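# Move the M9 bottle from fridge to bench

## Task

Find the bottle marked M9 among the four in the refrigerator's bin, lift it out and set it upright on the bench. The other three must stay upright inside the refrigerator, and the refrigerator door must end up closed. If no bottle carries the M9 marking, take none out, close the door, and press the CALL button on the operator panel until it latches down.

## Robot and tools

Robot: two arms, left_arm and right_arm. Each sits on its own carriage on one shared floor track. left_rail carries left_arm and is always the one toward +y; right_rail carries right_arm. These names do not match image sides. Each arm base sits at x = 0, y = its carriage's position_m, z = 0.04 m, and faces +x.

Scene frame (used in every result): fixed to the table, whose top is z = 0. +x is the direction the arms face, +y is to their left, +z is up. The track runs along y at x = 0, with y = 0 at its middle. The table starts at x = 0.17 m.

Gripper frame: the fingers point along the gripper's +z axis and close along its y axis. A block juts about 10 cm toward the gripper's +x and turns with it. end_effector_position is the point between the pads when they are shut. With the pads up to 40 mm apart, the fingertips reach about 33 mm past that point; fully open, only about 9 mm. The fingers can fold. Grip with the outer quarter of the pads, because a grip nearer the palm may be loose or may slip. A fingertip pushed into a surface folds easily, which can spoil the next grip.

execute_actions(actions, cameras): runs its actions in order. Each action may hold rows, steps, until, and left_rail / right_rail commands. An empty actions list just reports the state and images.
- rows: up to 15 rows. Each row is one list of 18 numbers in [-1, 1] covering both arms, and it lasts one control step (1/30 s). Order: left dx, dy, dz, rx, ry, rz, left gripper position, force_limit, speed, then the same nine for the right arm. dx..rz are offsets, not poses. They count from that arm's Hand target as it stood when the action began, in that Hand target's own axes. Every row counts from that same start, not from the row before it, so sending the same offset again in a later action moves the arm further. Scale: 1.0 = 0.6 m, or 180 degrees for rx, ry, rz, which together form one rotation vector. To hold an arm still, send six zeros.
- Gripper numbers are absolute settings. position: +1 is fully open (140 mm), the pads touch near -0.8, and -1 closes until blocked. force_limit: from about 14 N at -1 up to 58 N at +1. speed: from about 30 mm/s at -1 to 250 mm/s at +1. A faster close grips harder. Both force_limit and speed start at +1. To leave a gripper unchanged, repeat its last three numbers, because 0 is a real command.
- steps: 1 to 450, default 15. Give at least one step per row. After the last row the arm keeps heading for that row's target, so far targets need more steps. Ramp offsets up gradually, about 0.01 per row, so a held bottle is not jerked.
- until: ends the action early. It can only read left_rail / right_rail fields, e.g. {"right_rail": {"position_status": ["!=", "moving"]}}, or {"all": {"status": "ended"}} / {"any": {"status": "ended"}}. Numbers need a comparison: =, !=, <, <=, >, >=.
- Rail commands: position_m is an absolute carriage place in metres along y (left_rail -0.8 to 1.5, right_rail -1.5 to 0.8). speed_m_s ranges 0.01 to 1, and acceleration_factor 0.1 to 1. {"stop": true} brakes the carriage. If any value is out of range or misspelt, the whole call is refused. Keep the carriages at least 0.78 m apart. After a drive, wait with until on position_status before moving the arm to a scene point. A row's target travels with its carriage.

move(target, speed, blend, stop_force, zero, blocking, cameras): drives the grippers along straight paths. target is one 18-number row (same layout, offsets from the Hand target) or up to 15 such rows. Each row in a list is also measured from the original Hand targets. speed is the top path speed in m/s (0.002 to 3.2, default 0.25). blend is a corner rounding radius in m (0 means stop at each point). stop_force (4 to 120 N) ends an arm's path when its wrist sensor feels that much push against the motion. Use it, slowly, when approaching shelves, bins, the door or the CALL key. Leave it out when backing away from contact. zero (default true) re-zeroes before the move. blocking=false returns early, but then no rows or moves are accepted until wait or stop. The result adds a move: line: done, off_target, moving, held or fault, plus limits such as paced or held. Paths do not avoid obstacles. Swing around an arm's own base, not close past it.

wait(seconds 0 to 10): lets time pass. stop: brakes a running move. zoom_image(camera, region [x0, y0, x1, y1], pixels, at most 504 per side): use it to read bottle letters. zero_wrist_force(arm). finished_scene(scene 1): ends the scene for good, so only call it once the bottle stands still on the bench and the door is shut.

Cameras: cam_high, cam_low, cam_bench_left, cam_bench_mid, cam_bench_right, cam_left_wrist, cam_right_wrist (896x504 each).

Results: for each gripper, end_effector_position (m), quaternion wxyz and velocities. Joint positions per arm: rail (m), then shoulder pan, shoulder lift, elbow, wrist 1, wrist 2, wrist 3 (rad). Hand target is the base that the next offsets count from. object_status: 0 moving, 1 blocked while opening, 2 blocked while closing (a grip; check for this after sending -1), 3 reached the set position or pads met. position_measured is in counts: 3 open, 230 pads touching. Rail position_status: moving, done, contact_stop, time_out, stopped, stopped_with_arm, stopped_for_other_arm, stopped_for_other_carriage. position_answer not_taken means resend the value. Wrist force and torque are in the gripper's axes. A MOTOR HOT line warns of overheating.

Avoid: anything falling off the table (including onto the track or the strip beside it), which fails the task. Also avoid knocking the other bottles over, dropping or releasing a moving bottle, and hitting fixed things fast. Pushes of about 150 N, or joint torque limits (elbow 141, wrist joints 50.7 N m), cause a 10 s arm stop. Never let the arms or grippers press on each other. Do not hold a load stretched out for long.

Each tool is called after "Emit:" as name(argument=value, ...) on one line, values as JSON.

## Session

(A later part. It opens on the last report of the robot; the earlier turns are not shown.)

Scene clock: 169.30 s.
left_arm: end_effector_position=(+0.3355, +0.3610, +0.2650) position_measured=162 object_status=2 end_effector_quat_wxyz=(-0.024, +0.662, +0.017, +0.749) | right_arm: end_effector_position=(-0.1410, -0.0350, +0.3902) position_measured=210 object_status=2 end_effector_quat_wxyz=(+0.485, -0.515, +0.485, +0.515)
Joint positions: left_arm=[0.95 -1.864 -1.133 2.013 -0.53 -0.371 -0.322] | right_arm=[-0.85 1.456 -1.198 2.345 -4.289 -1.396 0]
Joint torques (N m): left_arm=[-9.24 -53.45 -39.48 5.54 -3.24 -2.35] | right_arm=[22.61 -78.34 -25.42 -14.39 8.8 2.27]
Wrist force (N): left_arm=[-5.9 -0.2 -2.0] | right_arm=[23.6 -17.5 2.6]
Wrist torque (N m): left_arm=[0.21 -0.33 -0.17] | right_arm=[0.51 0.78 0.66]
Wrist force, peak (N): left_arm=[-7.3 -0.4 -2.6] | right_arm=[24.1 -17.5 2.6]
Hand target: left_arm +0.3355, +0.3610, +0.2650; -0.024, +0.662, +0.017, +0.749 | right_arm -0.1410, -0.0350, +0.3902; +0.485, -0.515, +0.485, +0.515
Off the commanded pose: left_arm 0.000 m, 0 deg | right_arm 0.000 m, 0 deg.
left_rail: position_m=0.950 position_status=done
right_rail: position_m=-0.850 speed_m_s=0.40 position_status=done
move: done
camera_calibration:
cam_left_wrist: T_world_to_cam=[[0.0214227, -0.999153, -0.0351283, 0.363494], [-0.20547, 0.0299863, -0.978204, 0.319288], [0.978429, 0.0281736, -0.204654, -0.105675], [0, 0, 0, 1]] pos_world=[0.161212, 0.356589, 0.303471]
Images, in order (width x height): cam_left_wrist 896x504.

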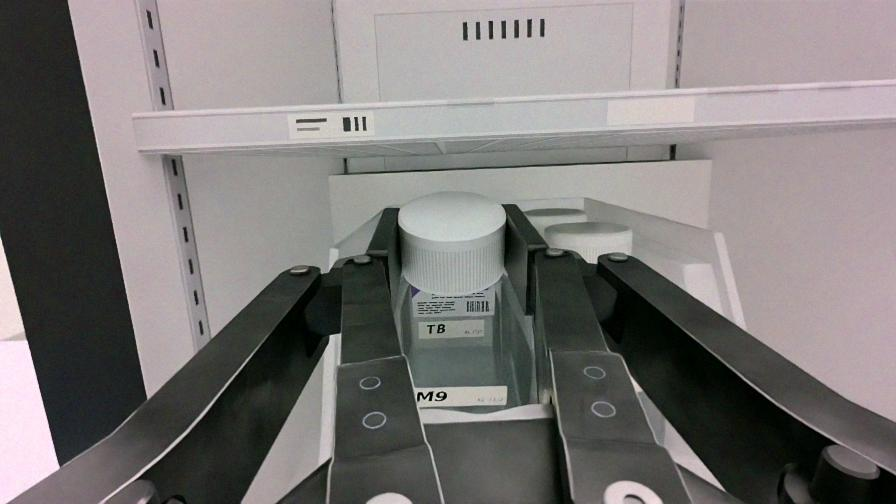

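Emit:
move(target=[[-0.004,0,-0.0293,0,0.0556,0,-1,1,-1,0,0,0,0,0,0,-1,0,-1],[-0.0062,0,-0.046,0,0.0889,0,-1,1,-1,0,0,0,0,0,0,-1,0,-1]], speed=0.05, stop_force=25, cameras=["cam_left_wrist","cam_bench_left","cam_right_wrist"])

Emit:
zoom_image(camera="cam_left_wrist", region=[240, 100, 660, 400])

Scene clock: 173.17 s.
left_arm: end_effector_position=(+0.3086, +0.3594, +0.2579) position_measured=162 object_status=2 end_effector_quat_wxyz=(-0.026, +0.551, +0.014, +0.834) | right_arm: end_effector_position=(-0.1410, -0.0350, +0.3902) position_measured=210 object_status=2 end_effector_quat_wxyz=(+0.485, -0.515, +0.485, +0.515)
Joint positions: left_arm=[0.95 -1.868 -0.883 1.928 -0.155 -0.53 -0.812] | right_arm=[-0.85 1.456 -1.198 2.345 -4.289 -1.396 0]
Joint torques (N m): left_arm=[18.69 -63.03 -31.97 7.8 -4.99 -2.14] | right_arm=[24.1 -73.63 -27.15 -14.18 8.76 2.38]
Wrist force (N): left_arm=[-6.2 -0.4 -4.0] | right_arm=[23.6 -17.4 2.3]
Wrist torque (N m): left_arm=[0.11 -0.29 -0.20] | right_arm=[0.53 0.80 0.66]
Wrist force, peak (N): left_arm=[-6.8 -0.7 -4.1] | right_arm=[24.0 -17.8 2.5]
Hand target: left_arm +0.3086, +0.3594, +0.2579; -0.026, +0.551, +0.014, +0.834 | right_arm -0.1410, -0.0350, +0.3902; +0.485, -0.515, +0.485, +0.515
Off the commanded pose: left_arm 0.000 m, 0 deg | right_arm 0.000 m, 0 deg.
left_rail: position_m=0.950 position_status=done
right_rail: position_m=-0.850 speed_m_s=0.40 position_status=done
move: done
camera_calibration:
cam_left_wrist: T_world_to_cam=[[0.0308495, -0.998556, -0.0439712, 0.361374], [0.0716534, 0.0460883, -0.996364, 0.220222], [0.996952, 0.0275866, 0.0729717, -0.157955], [0, 0, 0, 1]] pos_world=[0.130546, 0.35506, 0.246838]
cam_right_wrist: T_world_to_cam=[[-0.999984, -0.0047017, 0.00312866, -0.126086], [0.00449874, -0.328267, 0.944574, -0.378371], [-0.00341407, 0.944573, 0.328283, 0.0848393], [0, 0, 0, 1]] pos_world=[-0.124092, -0.204936, 0.329943]
Images, in order (width x height): cam_bench_left 896x504, cam_left_wrist 896x504, cam_right_wrist 896x504.

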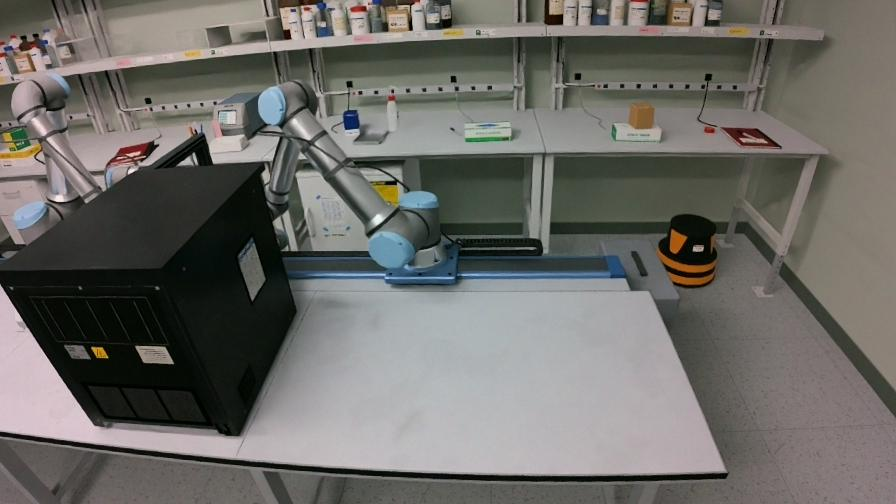

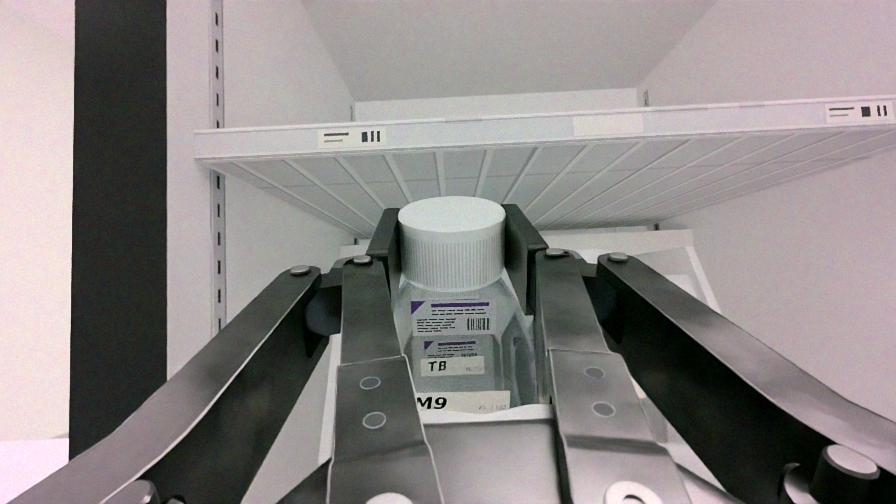

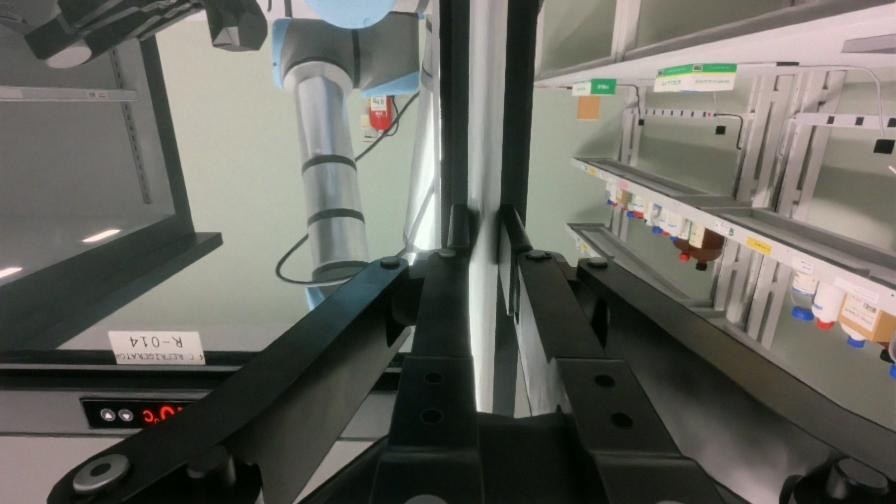

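Scaled by 1.200 from the camera's 896x504 image, which has a finer 1280x720 frame.

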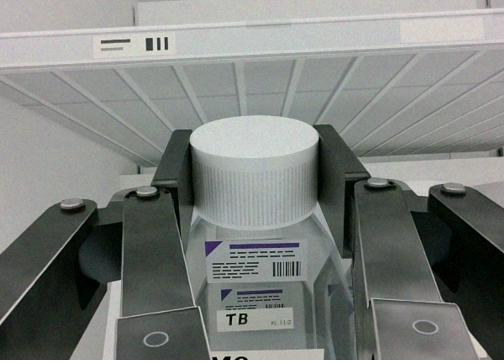

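Emit:
move(target=[[0.0315,0,-0.0102,0,0,0,-1,1,-1,0,0,0,0,0,0,-1,0,-1],[0.058,0,-0.017,0,0,0,-1,1,-1,0,0,0,0,0,0,-1,0,-1],[0.0707,0,-0.0172,0,0,0,-1,1,-1,0,0,0,0,0,0,-1,0,-1]], speed=0.03, stop_force=12, cameras=["cam_left_wrist"])

Emit:
zoom_image(camera="cam_left_wrist", region=[240, 100, 660, 400])

Scene clock: 176.23 s.
left_arm: end_effector_position=(+0.2825, +0.3577, +0.2929) position_measured=162 object_status=2 end_effector_quat_wxyz=(-0.026, +0.551, +0.014, +0.834) | right_arm: end_effector_position=(-0.1410, -0.0350, +0.3902) position_measured=210 object_status=2 end_effector_quat_wxyz=(+0.485, -0.515, +0.485, +0.515)
Joint positions: left_arm=[0.95 -1.91 -0.943 1.932 -0.15 -0.557 -0.751] | right_arm=[-0.85 1.456 -1.198 2.345 -4.289 -1.396 0]
Joint torques (N m): left_arm=[-8.85 -80.09 -34.83 7.76 -4.24 1.89] | right_arm=[23.57 -72.2 -25.73 -14.19 8.69 2.05]
Wrist force (N): left_arm=[-6.7 -0.6 -1.1] | right_arm=[23.7 -17.6 2.4]
Wrist torque (N m): left_arm=[0.13 0.03 -0.44] | right_arm=[0.49 0.80 0.66]
Wrist force, peak (N): left_arm=[-6.3 -0.1 -4.4] | right_arm=[23.9 -17.8 2.5]
Hand target: left_arm +0.2825, +0.3577, +0.2929; -0.026, +0.551, +0.014, +0.834 | right_arm -0.1410, -0.0350, +0.3902; +0.485, -0.515, +0.485, +0.515
Off the commanded pose: left_arm 0.000 m, 0 deg | right_arm 0.000 m, 0 deg.
left_rail: position_m=0.950 position_status=done
right_rail: position_m=-0.850 speed_m_s=0.40 position_status=done
move: done
camera_calibration:
cam_left_wrist: T_world_to_cam=[[0.0308495, -0.998556, -0.0439712, 0.362016], [0.0716534, 0.0460883, -0.996364, 0.256944], [0.996952, 0.0275866, 0.0729717, -0.134434], [0, 0, 0, 1]] pos_world=[0.104446, 0.35336, 0.281738]
Images, in order (width x height): cam_left_wrist 896x504.

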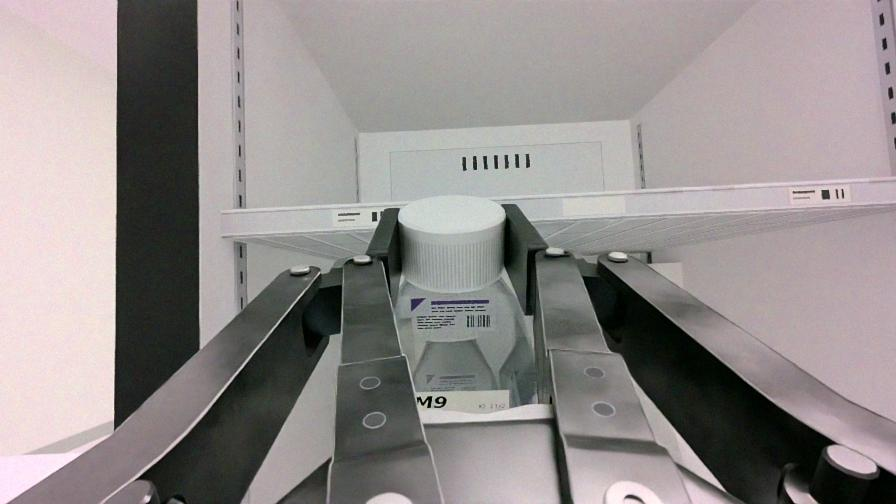

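Scaled by 1.200 from the camera's 896x504 image, which has a finer 1280x720 frame.

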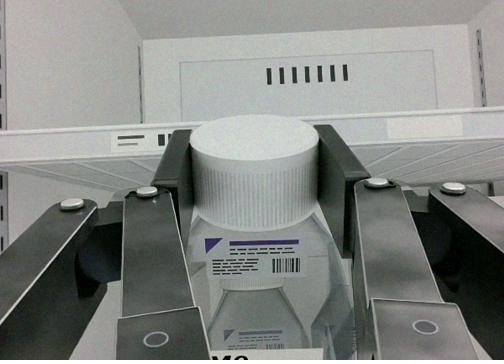

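Emit:
move(target=[[0.016,0,-0.0294,0,0,0,-1,1,-1,0,0,0,0,0,0,-1,0,-1],[0.0697,0,-0.079,0,0,0,-1,1,-1,0,0,0,0,0,0,-1,0,-1],[0.1395,0,-0.158,0,0,0,-1,1,-1,0,0,0,0,0,0,-1,0,-1]], speed=[0.03,0.06,0.08], stop_force=12, cameras=["cam_left_wrist","cam_bench_mid"])

Scene clock: 180.07 s.
left_arm: end_effector_position=(+0.1627, +0.3505, +0.3326) position_measured=162 object_status=2 end_effector_quat_wxyz=(-0.026, +0.551, +0.014, +0.834) | right_arm: end_effector_position=(-0.1410, -0.0350, +0.3902) position_measured=210 object_status=2 end_effector_quat_wxyz=(+0.485, -0.515, +0.485, +0.515)
Joint positions: left_arm=[0.95 -2.087 -1.008 1.902 -0.227 -0.687 -0.542] | right_arm=[-0.85 1.456 -1.198 2.345 -4.289 -1.396 0]
Joint torques (N m): left_arm=[-8.25 -81.14 -36.82 3.8 -3.99 1.48] | right_arm=[23.27 -67.88 -26.7 -14.17 8.66 2.52]
Wrist force (N): left_arm=[-5.6 0.0 -4.1] | right_arm=[23.7 -17.9 2.3]
Wrist torque (N m): left_arm=[0.20 -0.35 -0.45] | right_arm=[0.48 0.77 0.67]
Wrist force, peak (N): left_arm=[-5.9 -0.5 -5.1] | right_arm=[24.0 -18.0 2.5]
Hand target: left_arm +0.1627, +0.3505, +0.3326; -0.026, +0.551, +0.014, +0.834 | right_arm -0.1410, -0.0350, +0.3902; +0.485, -0.515, +0.485, +0.515
Off the commanded pose: left_arm 0.000 m, 0 deg | right_arm 0.000 m, 0 deg.
left_rail: position_m=0.950 position_status=done
right_rail: position_m=-0.850 speed_m_s=0.40 position_status=done
move: done
camera_calibration:
cam_left_wrist: T_world_to_cam=[[0.0308495, -0.998556, -0.0439712, 0.360271], [0.0716534, 0.0460883, -0.996364, 0.305423], [0.996952, 0.0275866, 0.0729717, -0.017598], [0, 0, 0, 1]] pos_world=[-0.0154543, 0.34616, 0.321438]
Images, in order (width x height): cam_bench_mid 896x504, cam_left_wrist 896x504.

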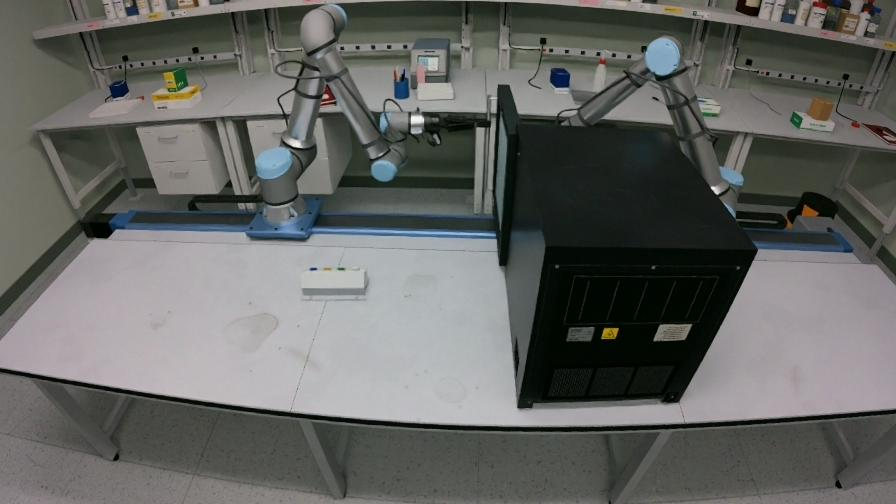

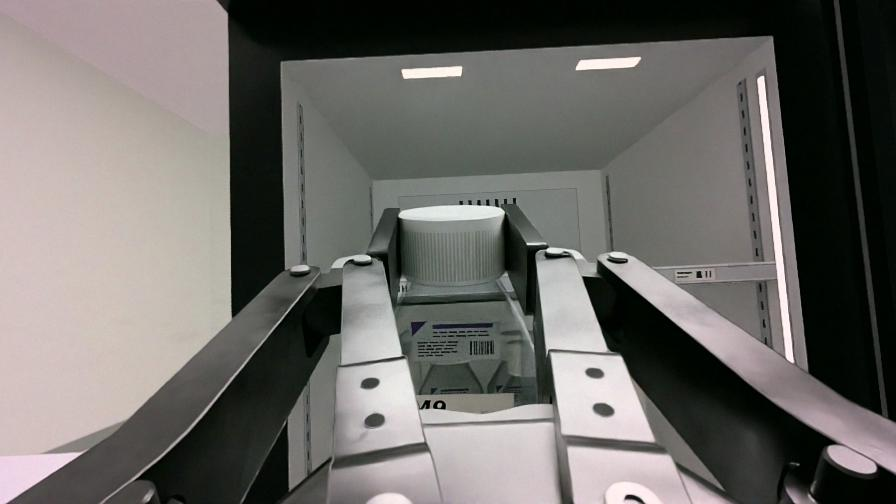

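Emit:
move(target=[0.047,0,-0.0253,0,-0.2,0,-1,1,-1,0,0,0,0,0,0,-1,0,-1], speed=0.08, cameras=["cam_left_wrist","cam_bench_left"])

Emit:
zoom_image(camera="cam_left_wrist", region=[240, 100, 660, 400])

Scene clock: 185.07 s.
left_arm: end_effector_position=(+0.1377, +0.3490, +0.3526) position_measured=162 object_status=2 end_effector_quat_wxyz=(-0.020, +0.782, +0.021, +0.623) | right_arm: end_effector_position=(-0.1410, -0.0350, +0.3902) position_measured=210 object_status=2 end_effector_quat_wxyz=(+0.485, -0.515, +0.485, +0.515)
Joint positions: left_arm=[0.95 -2.145 -1.425 1.951 -0.894 -0.666 0.3] | right_arm=[-0.85 1.456 -1.198 2.345 -4.289 -1.396 0]
Joint torques (N m): left_arm=[19.26 -62.78 -24.98 -0.92 -1.2 1.29] | right_arm=[21.88 -67.27 -26.78 -13.86 8.31 2.7]
Wrist force (N): left_arm=[-6.0 -1.0 -1.0] | right_arm=[23.7 -17.7 2.4]
Wrist torque (N m): left_arm=[-0.05 0.07 -0.39] | right_arm=[0.54 0.77 0.67]
Wrist force, peak (N): left_arm=[-6.9 -1.2 -3.1] | right_arm=[24.0 -18.1 2.6]
Hand target: left_arm +0.1377, +0.3490, +0.3526; -0.020, +0.782, +0.021, +0.623 | right_arm -0.1410, -0.0350, +0.3902; +0.485, -0.515, +0.485, +0.515
Off the commanded pose: left_arm 0.000 m, 0 deg | right_arm 0.000 m, 0 deg.
left_rail: position_m=0.950 position_status=done
right_rail: position_m=-0.850 speed_m_s=0.40 position_status=done
move: done
camera_calibration:
cam_left_wrist: T_world_to_cam=[[0.013589, -0.999689, -0.0208933, 0.35503], [-0.527085, 0.0105948, -0.849746, 0.370343], [0.849704, 0.0225597, -0.526778, 0.2394], [0, 0, 0, 1]] pos_world=[-0.0130409, 0.345595, 0.448226]
Images, in order (width x height): cam_bench_left 896x504, cam_left_wrist 896x504.

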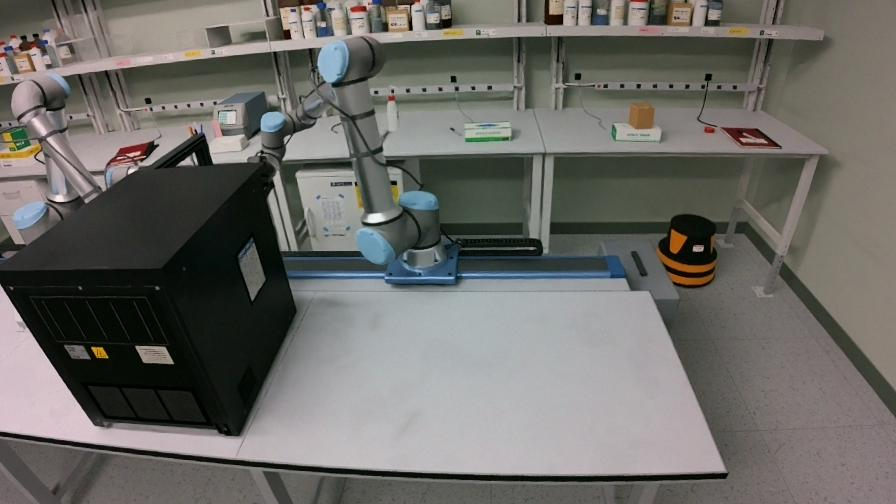

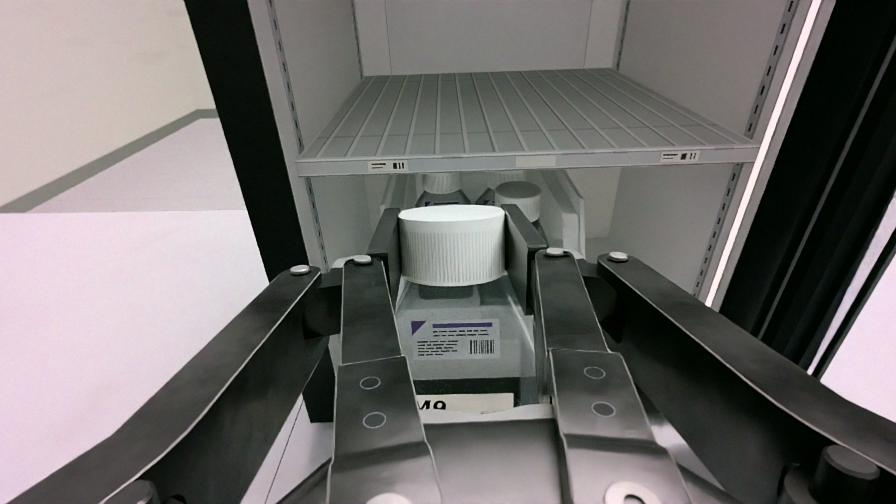

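Scaled by 1.200 from the camera's 896x504 image, which has a finer 1280x720 frame.

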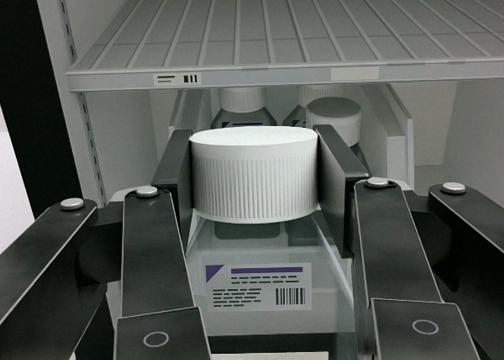

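Emit:
move(target=[0,0,-0.02,0,0.0833,0,-1,1,-1,0,0,0,0,0,0,-1,0,-1], speed=0.1, cameras=["cam_left_wrist"])

Emit:
execute_actions(actions=[{"left_rail":{"position_m":1.4,"speed_m_s":0.4,"acceleration_factor":0.3},"steps":150,"until":{"left_rail":{"position_status":["!=","moving"]}}}], cameras=["cam_left_wrist","cam_bench_left"])

Emit:
zoom_image(camera="cam_bench_left", region=[240, 60, 560, 320])

Scene clock: 187.47 s.
left_arm: end_effector_position=(+0.1260, +0.3483, +0.3552) position_measured=162 object_status=2 end_effector_quat_wxyz=(-0.023, +0.694, +0.018, +0.720) | right_arm: end_effector_position=(-0.1410, -0.0350, +0.3902) position_measured=210 object_status=2 end_effector_quat_wxyz=(+0.485, -0.515, +0.485, +0.515)
Joint positions: left_arm=[0.95 -2.17 -1.266 1.91 -0.583 -0.658 -0.042] | right_arm=[-0.85 1.456 -1.198 2.345 -4.289 -1.396 0]
Joint torques (N m): left_arm=[-10.21 -52.23 -48.03 5.6 -2.12 -2.03] | right_arm=[23.12 -67.96 -27.14 -13.92 8.01 2.48]
Wrist force (N): left_arm=[-6.4 -0.7 -1.8] | right_arm=[23.6 -17.9 2.3]
Wrist torque (N m): left_arm=[0.00 -0.03 -0.11] | right_arm=[0.49 0.80 0.66]
Wrist force, peak (N): left_arm=[-7.0 -0.1 -2.2] | right_arm=[24.0 -18.1 2.5]
Hand target: left_arm +0.1260, +0.3483, +0.3552; -0.023, +0.694, +0.018, +0.720 | right_arm -0.1410, -0.0350, +0.3902; +0.485, -0.515, +0.485, +0.515
Off the commanded pose: left_arm 0.000 m, 0 deg | right_arm 0.000 m, 0 deg.
left_rail: position_m=0.950 position_status=done
right_rail: position_m=-0.850 speed_m_s=0.40 position_status=done
move: done
camera_calibration:
cam_left_wrist: T_world_to_cam=[[0.018983, -0.999315, -0.0317529, 0.357574], [-0.289981, 0.0248906, -0.956709, 0.369574], [0.956844, 0.0273689, -0.28931, 0.151152], [0, 0, 0, 1]] pos_world=[-0.0442473, 0.343993, 0.408658]
Images, in order (width x height): cam_left_wrist 896x504.

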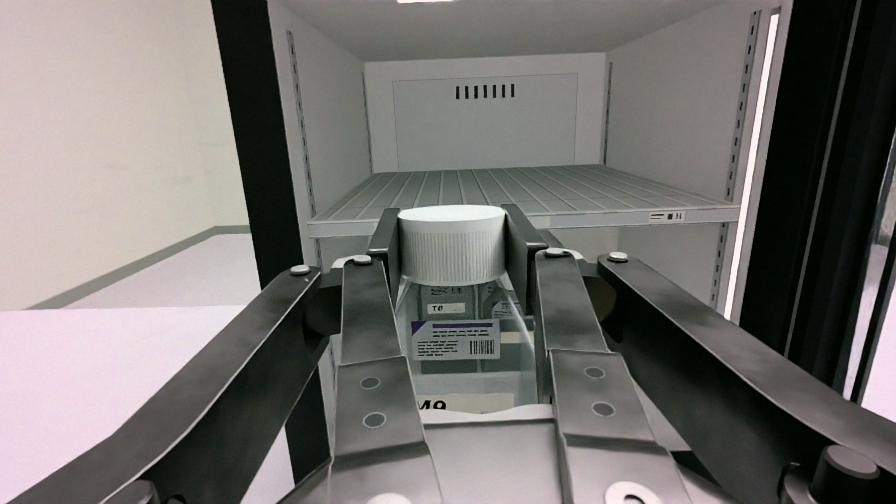

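Scene clock: 189.70 s.
left_arm: end_effector_position=(+0.1260, +0.7983, +0.3552) position_measured=162 object_status=2 end_effector_quat_wxyz=(-0.023, +0.694, +0.018, +0.720) | right_arm: end_effector_position=(-0.1410, -0.0350, +0.3902) position_measured=210 object_status=2 end_effector_quat_wxyz=(+0.485, -0.515, +0.485, +0.515)
Joint positions: left_arm=[1.4 -2.17 -1.266 1.91 -0.583 -0.658 -0.042] | right_arm=[-0.85 1.456 -1.198 2.345 -4.289 -1.396 0]
Joint torques (N m): left_arm=[1.17 -56.57 -27.98 3.64 0.08 -1.92] | right_arm=[22.77 -67.5 -26.68 -14.11 8.24 2.19]
Wrist force (N): left_arm=[-6.4 -0.5 -2.2] | right_arm=[23.7 -17.6 2.7]
Wrist torque (N m): left_arm=[0.05 -0.03 -0.11] | right_arm=[0.56 0.77 0.66]
Wrist force, peak (N): left_arm=[-6.7 -1.9 -2.0] | right_arm=[24.1 -18.1 2.2]
Hand target: left_arm +0.1260, +0.7983, +0.3552; -0.023, +0.694, +0.018, +0.720 | right_arm -0.1410, -0.0350, +0.3902; +0.485, -0.515, +0.485, +0.515
Tool commands: left_gripper/position=-1.0 left_gripper/force_limit=+1.0 left_gripper/speed=-1.0 right_gripper/position=-1.0 right_gripper/force_limit=+0.0 right_gripper/speed=-1.0
Off the commanded pose: left_arm 0.000 m, 0 deg | right_arm 0.000 m, 0 deg.
left_rail: position_m=1.400 speed_m_s=0.40 position_status=done
right_rail: position_m=-0.850 speed_m_s=0.40 position_status=done
camera_calibration:
cam_left_wrist: T_world_to_cam=[[0.0189868, -0.999315, -0.0317521, 0.807266], [-0.289889, 0.0248914, -0.956736, 0.358388], [0.956872, 0.02737, -0.289218, 0.138799], [0, 0, 0, 1]] pos_world=[-0.0442473, 0.793993, 0.408659]
Images, in order (width x height): cam_bench_left 896x504, cam_left_wrist 896x504.

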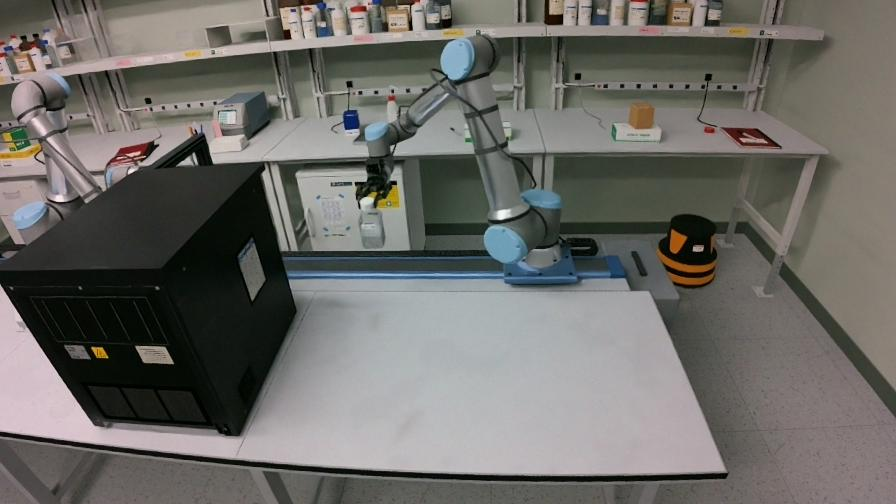

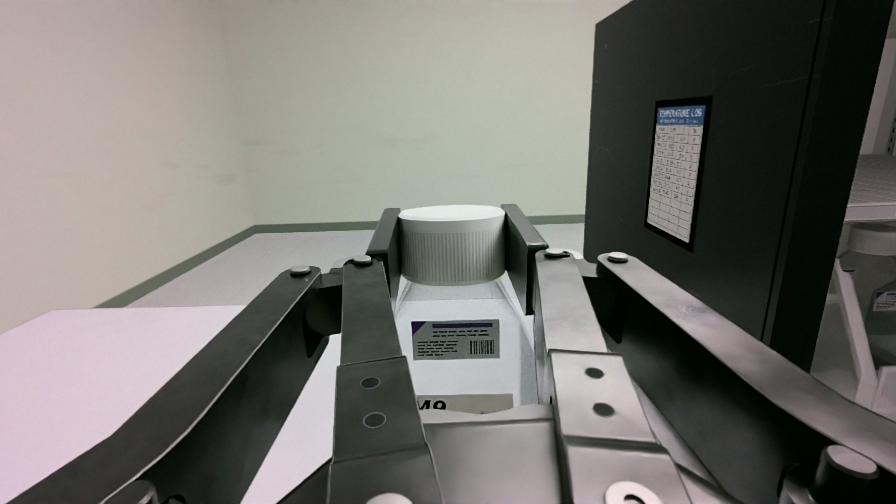

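Scaled by 1.575 from the camera's 896x504 image, which has a finer 1280x720 frame.

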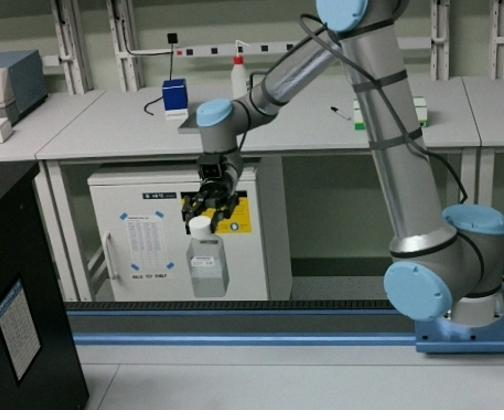

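Emit:
zoom_image(camera="cam_left_wrist", region=[370, 180, 540, 300])

Scaled by 2.965 from the camera's 896x504 image, which has a finer 1280x720 frame.

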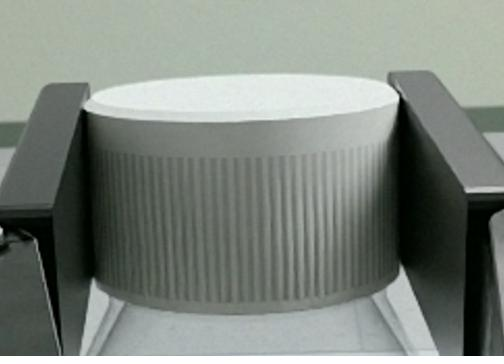

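Emit:
move(target=[[-0.08,0,0.44,0,0.0167,0,-1,1,-1,0,0,0,0,0,0,-1,0,-1],[-0.30,0,0.45,0,0.0167,0,-1,1,-1,0,0,0,0,0,0,-1,0,-1]], speed=0.18, blend=[0.05,0], cameras=["cam_left_wrist","cam_bench_left","cam_low"])

Emit:
zoom_image(camera="cam_bench_left", region=[240, 150, 560, 410])

Scene clock: 193.00 s.
left_arm: end_effector_position=(+0.4020, +0.8153, +0.1855) position_measured=162 object_status=2 end_effector_quat_wxyz=(-0.023, +0.674, +0.017, +0.738) | right_arm: end_effector_position=(-0.1410, -0.0350, +0.3902) position_measured=210 object_status=2 end_effector_quat_wxyz=(+0.485, -0.515, +0.485, +0.515)
Joint positions: left_arm=[1.4 -1.757 -1.034 2.03 -0.64 -0.259 -0.34] | right_arm=[-0.85 1.456 -1.198 2.345 -4.289 -1.396 0]
Joint torques (N m): left_arm=[17.68 -59.42 -8.44 1.3 0.35 1.64] | right_arm=[23.87 -67.22 -27.59 -14.27 8.37 2.3]
Wrist force (N): left_arm=[-6.6 -1.0 -1.6] | right_arm=[23.8 -17.7 2.4]
Wrist torque (N m): left_arm=[-0.03 0.01 -0.44] | right_arm=[0.54 0.74 0.66]
Wrist force, peak (N): left_arm=[-9.1 -1.1 -2.1] | right_arm=[23.7 -18.3 2.6]
Hand target: left_arm +0.4020, +0.8153, +0.1854; -0.023, +0.674, +0.017, +0.738 | right_arm -0.1410, -0.0350, +0.3902; +0.485, -0.515, +0.485, +0.515
Off the commanded pose: left_arm 0.000 m, 0 deg | right_arm 0.000 m, 0 deg.
left_rail: position_m=1.400 speed_m_s=0.40 position_status=done
right_rail: position_m=-0.850 speed_m_s=0.40 position_status=done
move: done
camera_calibration:
cam_left_wrist: T_world_to_cam=[[0.0203949, -0.999222, -0.0337453, 0.813345], [-0.239395, 0.0278898, -0.970522, 0.255367], [0.970708, 0.0278722, -0.23864, -0.190157], [0, 0, 0, 1]] pos_world=[0.229133, 0.810891, 0.229907]
Images, in order (width x height): cam_low 896x504, cam_bench_left 896x504, cam_left_wrist 896x504.

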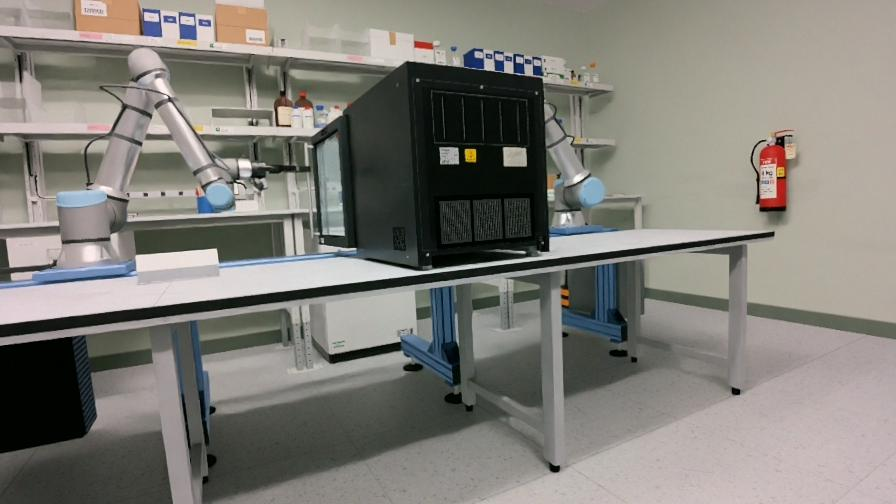

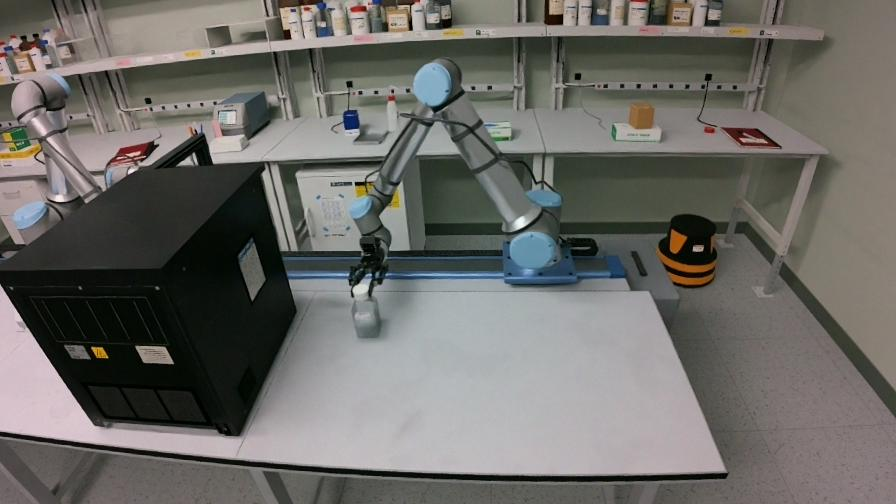

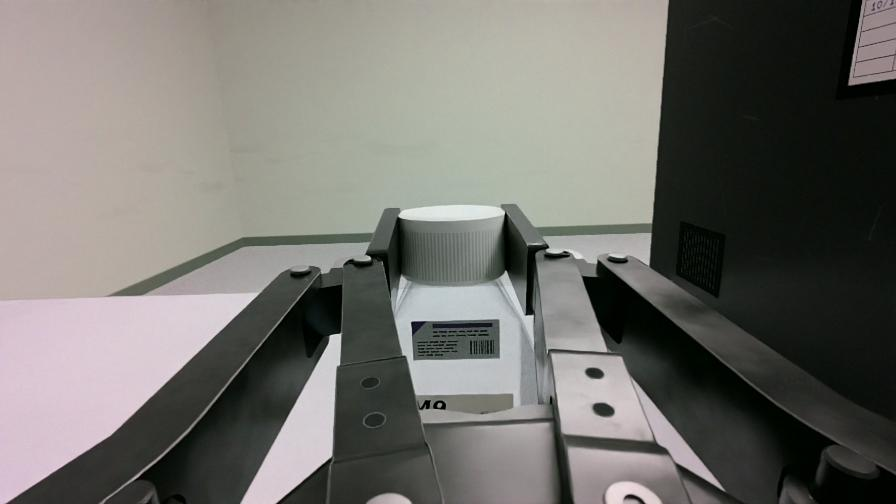

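Scaled by 1.575 from the camera's 896x504 image, which has a finer 1280x720 frame.

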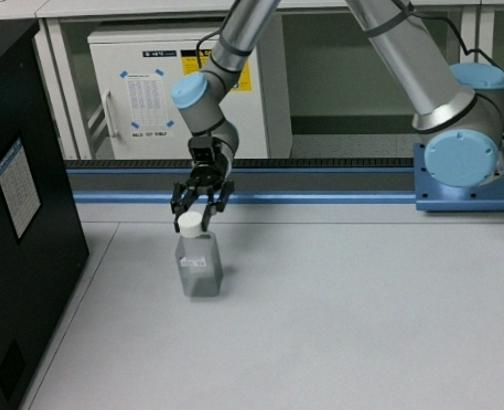

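Emit:
move(target=[-0.065,0,0,0,0,0,-1,1,-1,0,0,0,0,0,0,-1,0,-1], speed=0.06, cameras=[])

Emit:
move(target=[-0.06,0,-0.0055,0,0,0,-1,1,-1,0,0,0,0,0,0,-1,0,-1], speed=0.01, stop_force=5, cameras=["cam_left_wrist","cam_bench_left"])

Emit:
zoom_image(camera="cam_bench_left", region=[300, 230, 450, 360])

Scene clock: 204.20 s.
left_arm: end_effector_position=(+0.4050, +0.8161, +0.1521) position_measured=162 object_status=2 end_effector_quat_wxyz=(-0.025, +0.674, +0.018, +0.738) | right_arm: end_effector_position=(-0.1410, -0.0350, +0.3902) position_measured=210 object_status=2 end_effector_quat_wxyz=(+0.485, -0.515, +0.485, +0.515)
Joint positions: left_arm=[1.4 -1.752 -0.979 2.031 -0.686 -0.258 -0.348] | right_arm=[-0.85 1.456 -1.198 2.345 -4.289 -1.396 0]
Joint torques (N m): left_arm=[5 -61.17 -19.11 2.27 -1.26 -0.39] | right_arm=[20.33 -70.59 -28.12 -13.74 7.86 2.49]
Wrist force (N): left_arm=[23.9 5.7 -0.1] | right_arm=[23.5 -17.8 2.5]
Wrist torque (N m): left_arm=[-0.02 0.57 -1.10] | right_arm=[0.52 0.80 0.66]
Wrist force, peak (N): left_arm=[156.6 10.5 3.0] | right_arm=[24.1 -17.9 2.5]
Hand target: left_arm +0.4050, +0.8161, +0.1521; -0.025, +0.674, +0.018, +0.738 (not the last commanded pose) | right_arm -0.1410, -0.0350, +0.3902; +0.485, -0.515, +0.485, +0.515
Tool commands: left_gripper/position=-1.0 left_gripper/force_limit=+1.0 left_gripper/speed=-1.0 right_gripper/position=-1.0 right_gripper/force_limit=+0.0 right_gripper/speed=-1.0
Off the commanded pose: left_arm 0.006 m, 0 deg | right_arm 0.000 m, 0 deg.
FORCE FAULT: contact force on the left arm reached its limit, and that arm stopped for 10 seconds. The contact can be on any part of that arm, not only on its tool. That arm's remaining commands of this call were not run. That arm's target is now where it stood when the stop ended, not its last command. That arm accepts commands again.
left_rail: position_m=1.400 speed_m_s=0.40 position_status=done
right_rail: position_m=-0.850 speed_m_s=0.40 position_status=done
move: fault (left_arm)
No camera images: "cameras" was empty.

not run: an earlier result of this reply reported a stop or a fault. Calls in your next reply go to the robot.

Scaled by 3.360 from the camera's 896x504 image, which has a finer 1280x720 frame.
This view is cut from an older image: the scene may have changed since it was taken.

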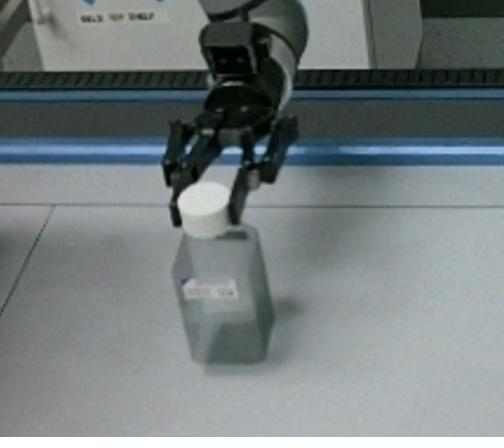

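Emit:
wait(seconds=0.1, cameras=["cam_left_wrist","cam_bench_left"])

Emit:
zoom_image(camera="cam_bench_left", region=[300, 230, 450, 360])

Emit:
zoom_image(camera="cam_left_wrist", region=[370, 180, 540, 300])

Scene clock: 204.50 s.
left_arm: end_effector_position=(+0.4050, +0.8161, +0.1521) position_measured=162 object_status=2 end_effector_quat_wxyz=(-0.025, +0.674, +0.018, +0.738) | right_arm: end_effector_position=(-0.1410, -0.0350, +0.3902) position_measured=210 object_status=2 end_effector_quat_wxyz=(+0.485, -0.515, +0.485, +0.515)
Joint positions: left_arm=[1.4 -1.752 -0.979 2.031 -0.686 -0.258 -0.348] | right_arm=[-0.85 1.456 -1.198 2.345 -4.289 -1.396 0]
Joint torques (N m): left_arm=[5.74 -58.39 -19.77 2.68 -1.1 -0.25] | right_arm=[19.68 -67.49 -28.15 -13.72 7.44 2.34]
Wrist force (N): left_arm=[22.8 5.6 0.2] | right_arm=[24.0 -17.9 2.4]
Wrist torque (N m): left_arm=[-0.09 0.59 -1.08] | right_arm=[0.49 0.70 0.67]
Wrist force, peak (N): left_arm=[23.6 5.7 0.6] | right_arm=[24.0 -17.9 2.4]
Hand target: left_arm +0.4050, +0.8161, +0.1521; -0.025, +0.674, +0.018, +0.738 (not the last commanded pose) | right_arm -0.1410, -0.0350, +0.3902; +0.485, -0.515, +0.485, +0.515
Tool commands: left_gripper/position=-1.0 left_gripper/force_limit=+1.0 left_gripper/speed=-1.0 right_gripper/position=-1.0 right_gripper/force_limit=+0.0 right_gripper/speed=-1.0
Off the commanded pose: left_arm 0.006 m, 0 deg | right_arm 0.000 m, 0 deg.
left_rail: position_m=1.400 speed_m_s=0.40 position_status=done
right_rail: position_m=-0.850 speed_m_s=0.40 position_status=done
wait: 0.10 s; at rest from the start
camera_calibration:
cam_left_wrist: T_world_to_cam=[[0.0233363, -0.999117, -0.0349366, 0.811929], [-0.23801, 0.0283889, -0.970848, 0.222811], [0.970982, 0.0309713, -0.237138, -0.203967], [0, 0, 0, 1]] pos_world=[0.232132, 0.811204, 0.196313]
Images, in order (width x height): cam_bench_left 896x504, cam_left_wrist 896x504.

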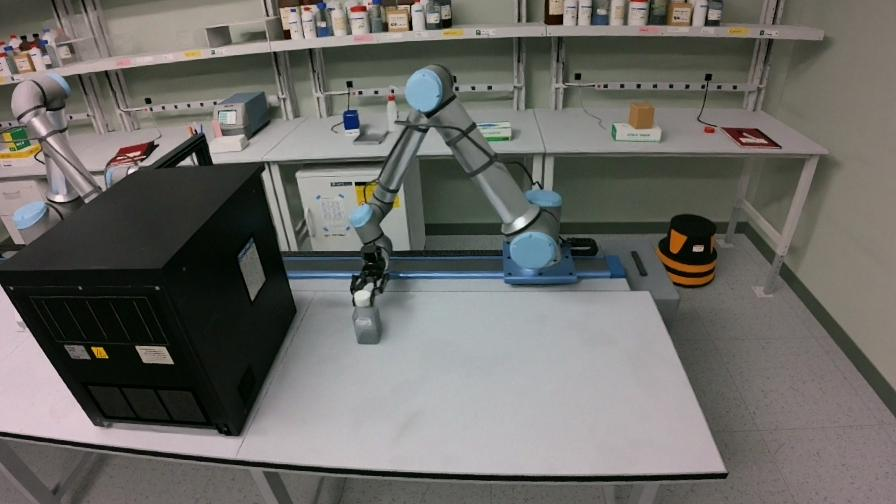

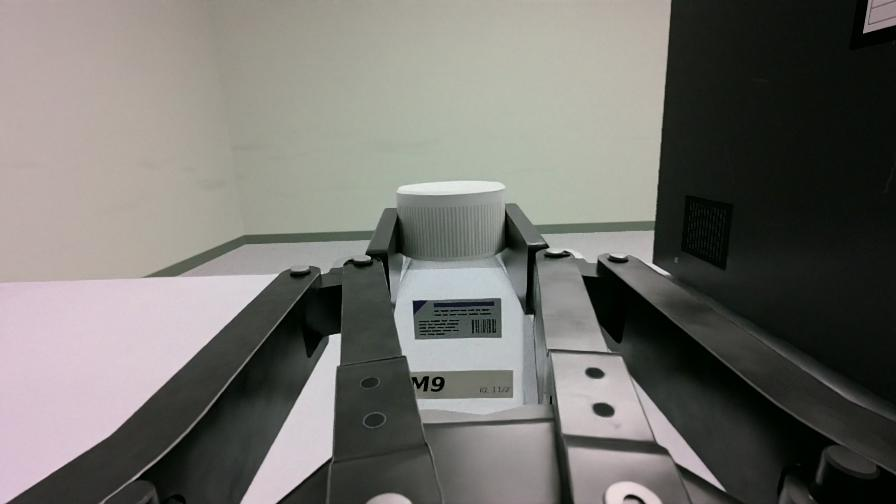

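Scaled by 3.360 from the camera's 896x504 image, which has a finer 1280x720 frame.

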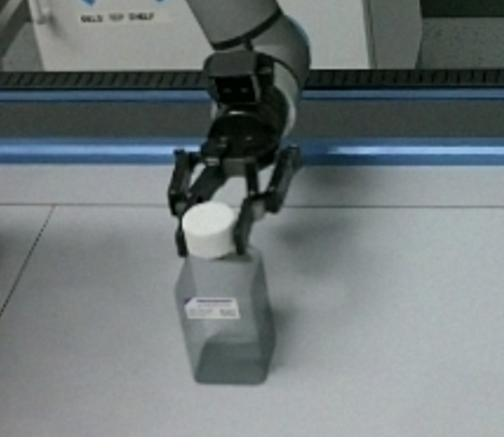

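Scaled by 2.965 from the camera's 896x504 image, which has a finer 1280x720 frame.

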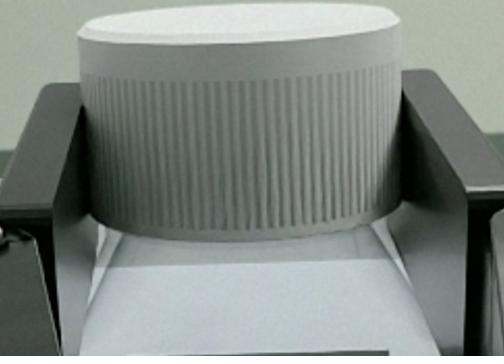

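Emit:
move(target=[0.0012,0,0,0,0,0,-1,1,-1,0,0,0,0,0,0,-1,0,-1], speed=0.01, cameras=[])

Scene clock: 205.40 s.
left_arm: end_effector_position=(+0.4049, +0.8161, +0.1528) position_measured=162 object_status=2 end_effector_quat_wxyz=(-0.025, +0.674, +0.018, +0.738) | right_arm: end_effector_position=(-0.1410, -0.0350, +0.3902) position_measured=210 object_status=2 end_effector_quat_wxyz=(+0.485, -0.515, +0.485, +0.515)
Joint positions: left_arm=[1.4 -1.752 -0.98 2.031 -0.685 -0.258 -0.348] | right_arm=[-0.85 1.456 -1.198 2.345 -4.289 -1.396 0]
Joint torques (N m): left_arm=[-5.55 -75.95 -19.71 4.87 -2.53 1.9] | right_arm=[21.38 -67.3 -28.86 -13.67 7.88 2.52]
Wrist force (N): left_arm=[-2.2 -0.3 -1.7] | right_arm=[24.0 -17.6 2.4]
Wrist torque (N m): left_arm=[-0.05 0.22 -0.45] | right_arm=[0.56 0.71 0.66]
Wrist force, peak (N): left_arm=[23.4 5.8 0.4] | right_arm=[23.8 -18.1 2.6]
Hand target: left_arm +0.4049, +0.8161, +0.1528; -0.025, +0.674, +0.018, +0.738 | right_arm -0.1410, -0.0350, +0.3902; +0.485, -0.515, +0.485, +0.515
Off the commanded pose: left_arm 0.000 m, 0 deg | right_arm 0.000 m, 0 deg.
left_rail: position_m=1.400 speed_m_s=0.40 position_status=done
right_rail: position_m=-0.850 speed_m_s=0.40 position_status=done
move: done
No camera images: "cameras" was empty.

Emit:
execute_actions(actions=[{"rows":[[0,0,0,0,0,0,-0.05,1,-1,0,0,0,0,0,0,-1,0,-1]],"steps":40}], cameras=["cam_left_wrist","cam_bench_left"])

Emit:
zoom_image(camera="cam_left_wrist", region=[290, 130, 610, 450])

Emit:
zoom_image(camera="cam_bench_left", region=[300, 230, 450, 360])

Scene clock: 207.13 s.
left_arm: end_effector_position=(+0.4049, +0.8161, +0.1528) position_measured=135 object_status=3 end_effector_quat_wxyz=(-0.025, +0.674, +0.018, +0.738) | right_arm: end_effector_position=(-0.1410, -0.0350, +0.3902) position_measured=210 object_status=2 end_effector_quat_wxyz=(+0.485, -0.515, +0.485, +0.515)
Joint positions: left_arm=[1.4 -1.752 -0.98 2.031 -0.685 -0.258 -0.348] | right_arm=[-0.85 1.456 -1.198 2.345 -4.289 -1.396 0]
Joint torques (N m): left_arm=[-7.69 -70.93 -19.93 1.56 0.63 0.4] | right_arm=[20.71 -66.13 -28.16 -13.59 7.44 2.44]
Wrist force (N): left_arm=[-3.1 -0.9 -1.6] | right_arm=[23.8 -17.8 2.0]
Wrist torque (N m): left_arm=[0.01 0.15 -0.15] | right_arm=[0.52 0.74 0.67]
Wrist force, peak (N): left_arm=[-3.6 -0.6 -1.6] | right_arm=[24.1 -18.0 2.6]
Hand target: left_arm +0.4049, +0.8161, +0.1528; -0.025, +0.674, +0.018, +0.738 | right_arm -0.1410, -0.0350, +0.3902; +0.485, -0.515, +0.485, +0.515
Off the commanded pose: left_arm 0.000 m, 0 deg | right_arm 0.000 m, 0 deg.
left_rail: position_m=1.400 speed_m_s=0.40 position_status=done
right_rail: position_m=-0.850 speed_m_s=0.40 position_status=done
camera_calibration:
cam_left_wrist: T_world_to_cam=[[0.0233126, -0.999114, -0.0350336, 0.811978], [-0.238014, 0.0284887, -0.970844, 0.223386], [0.970982, 0.0309714, -0.237139, -0.203704], [0, 0, 0, 1]] pos_world=[0.232032, 0.811204, 0.197013]
Images, in order (width x height): cam_bench_left 896x504, cam_left_wrist 896x504.

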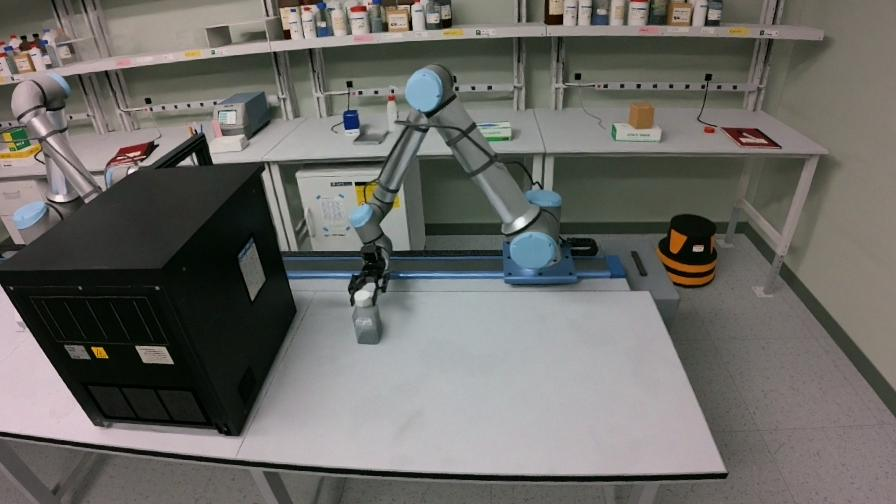

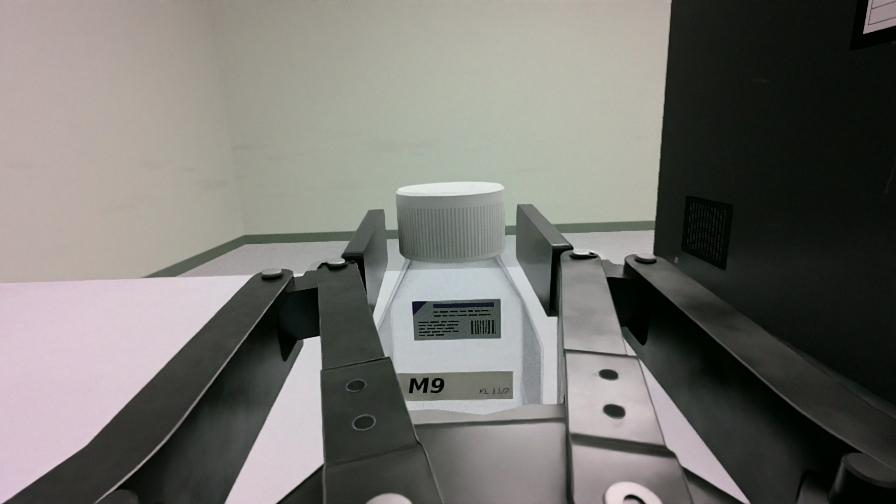

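Scaled by 1.575 from the camera's 896x504 image, which has a finer 1280x720 frame.

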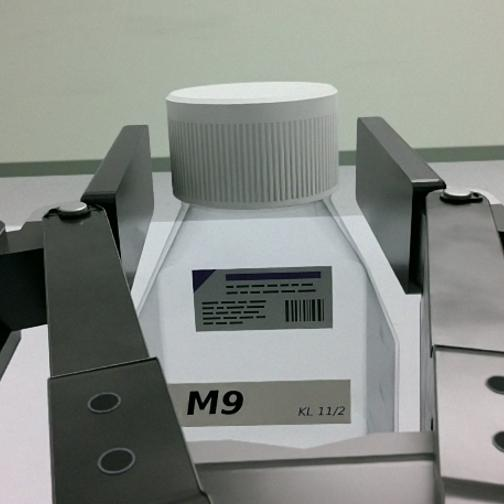

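Scaled by 3.360 from the camera's 896x504 image, which has a finer 1280x720 frame.

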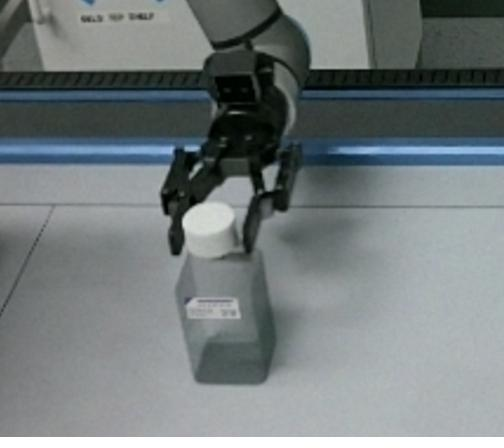

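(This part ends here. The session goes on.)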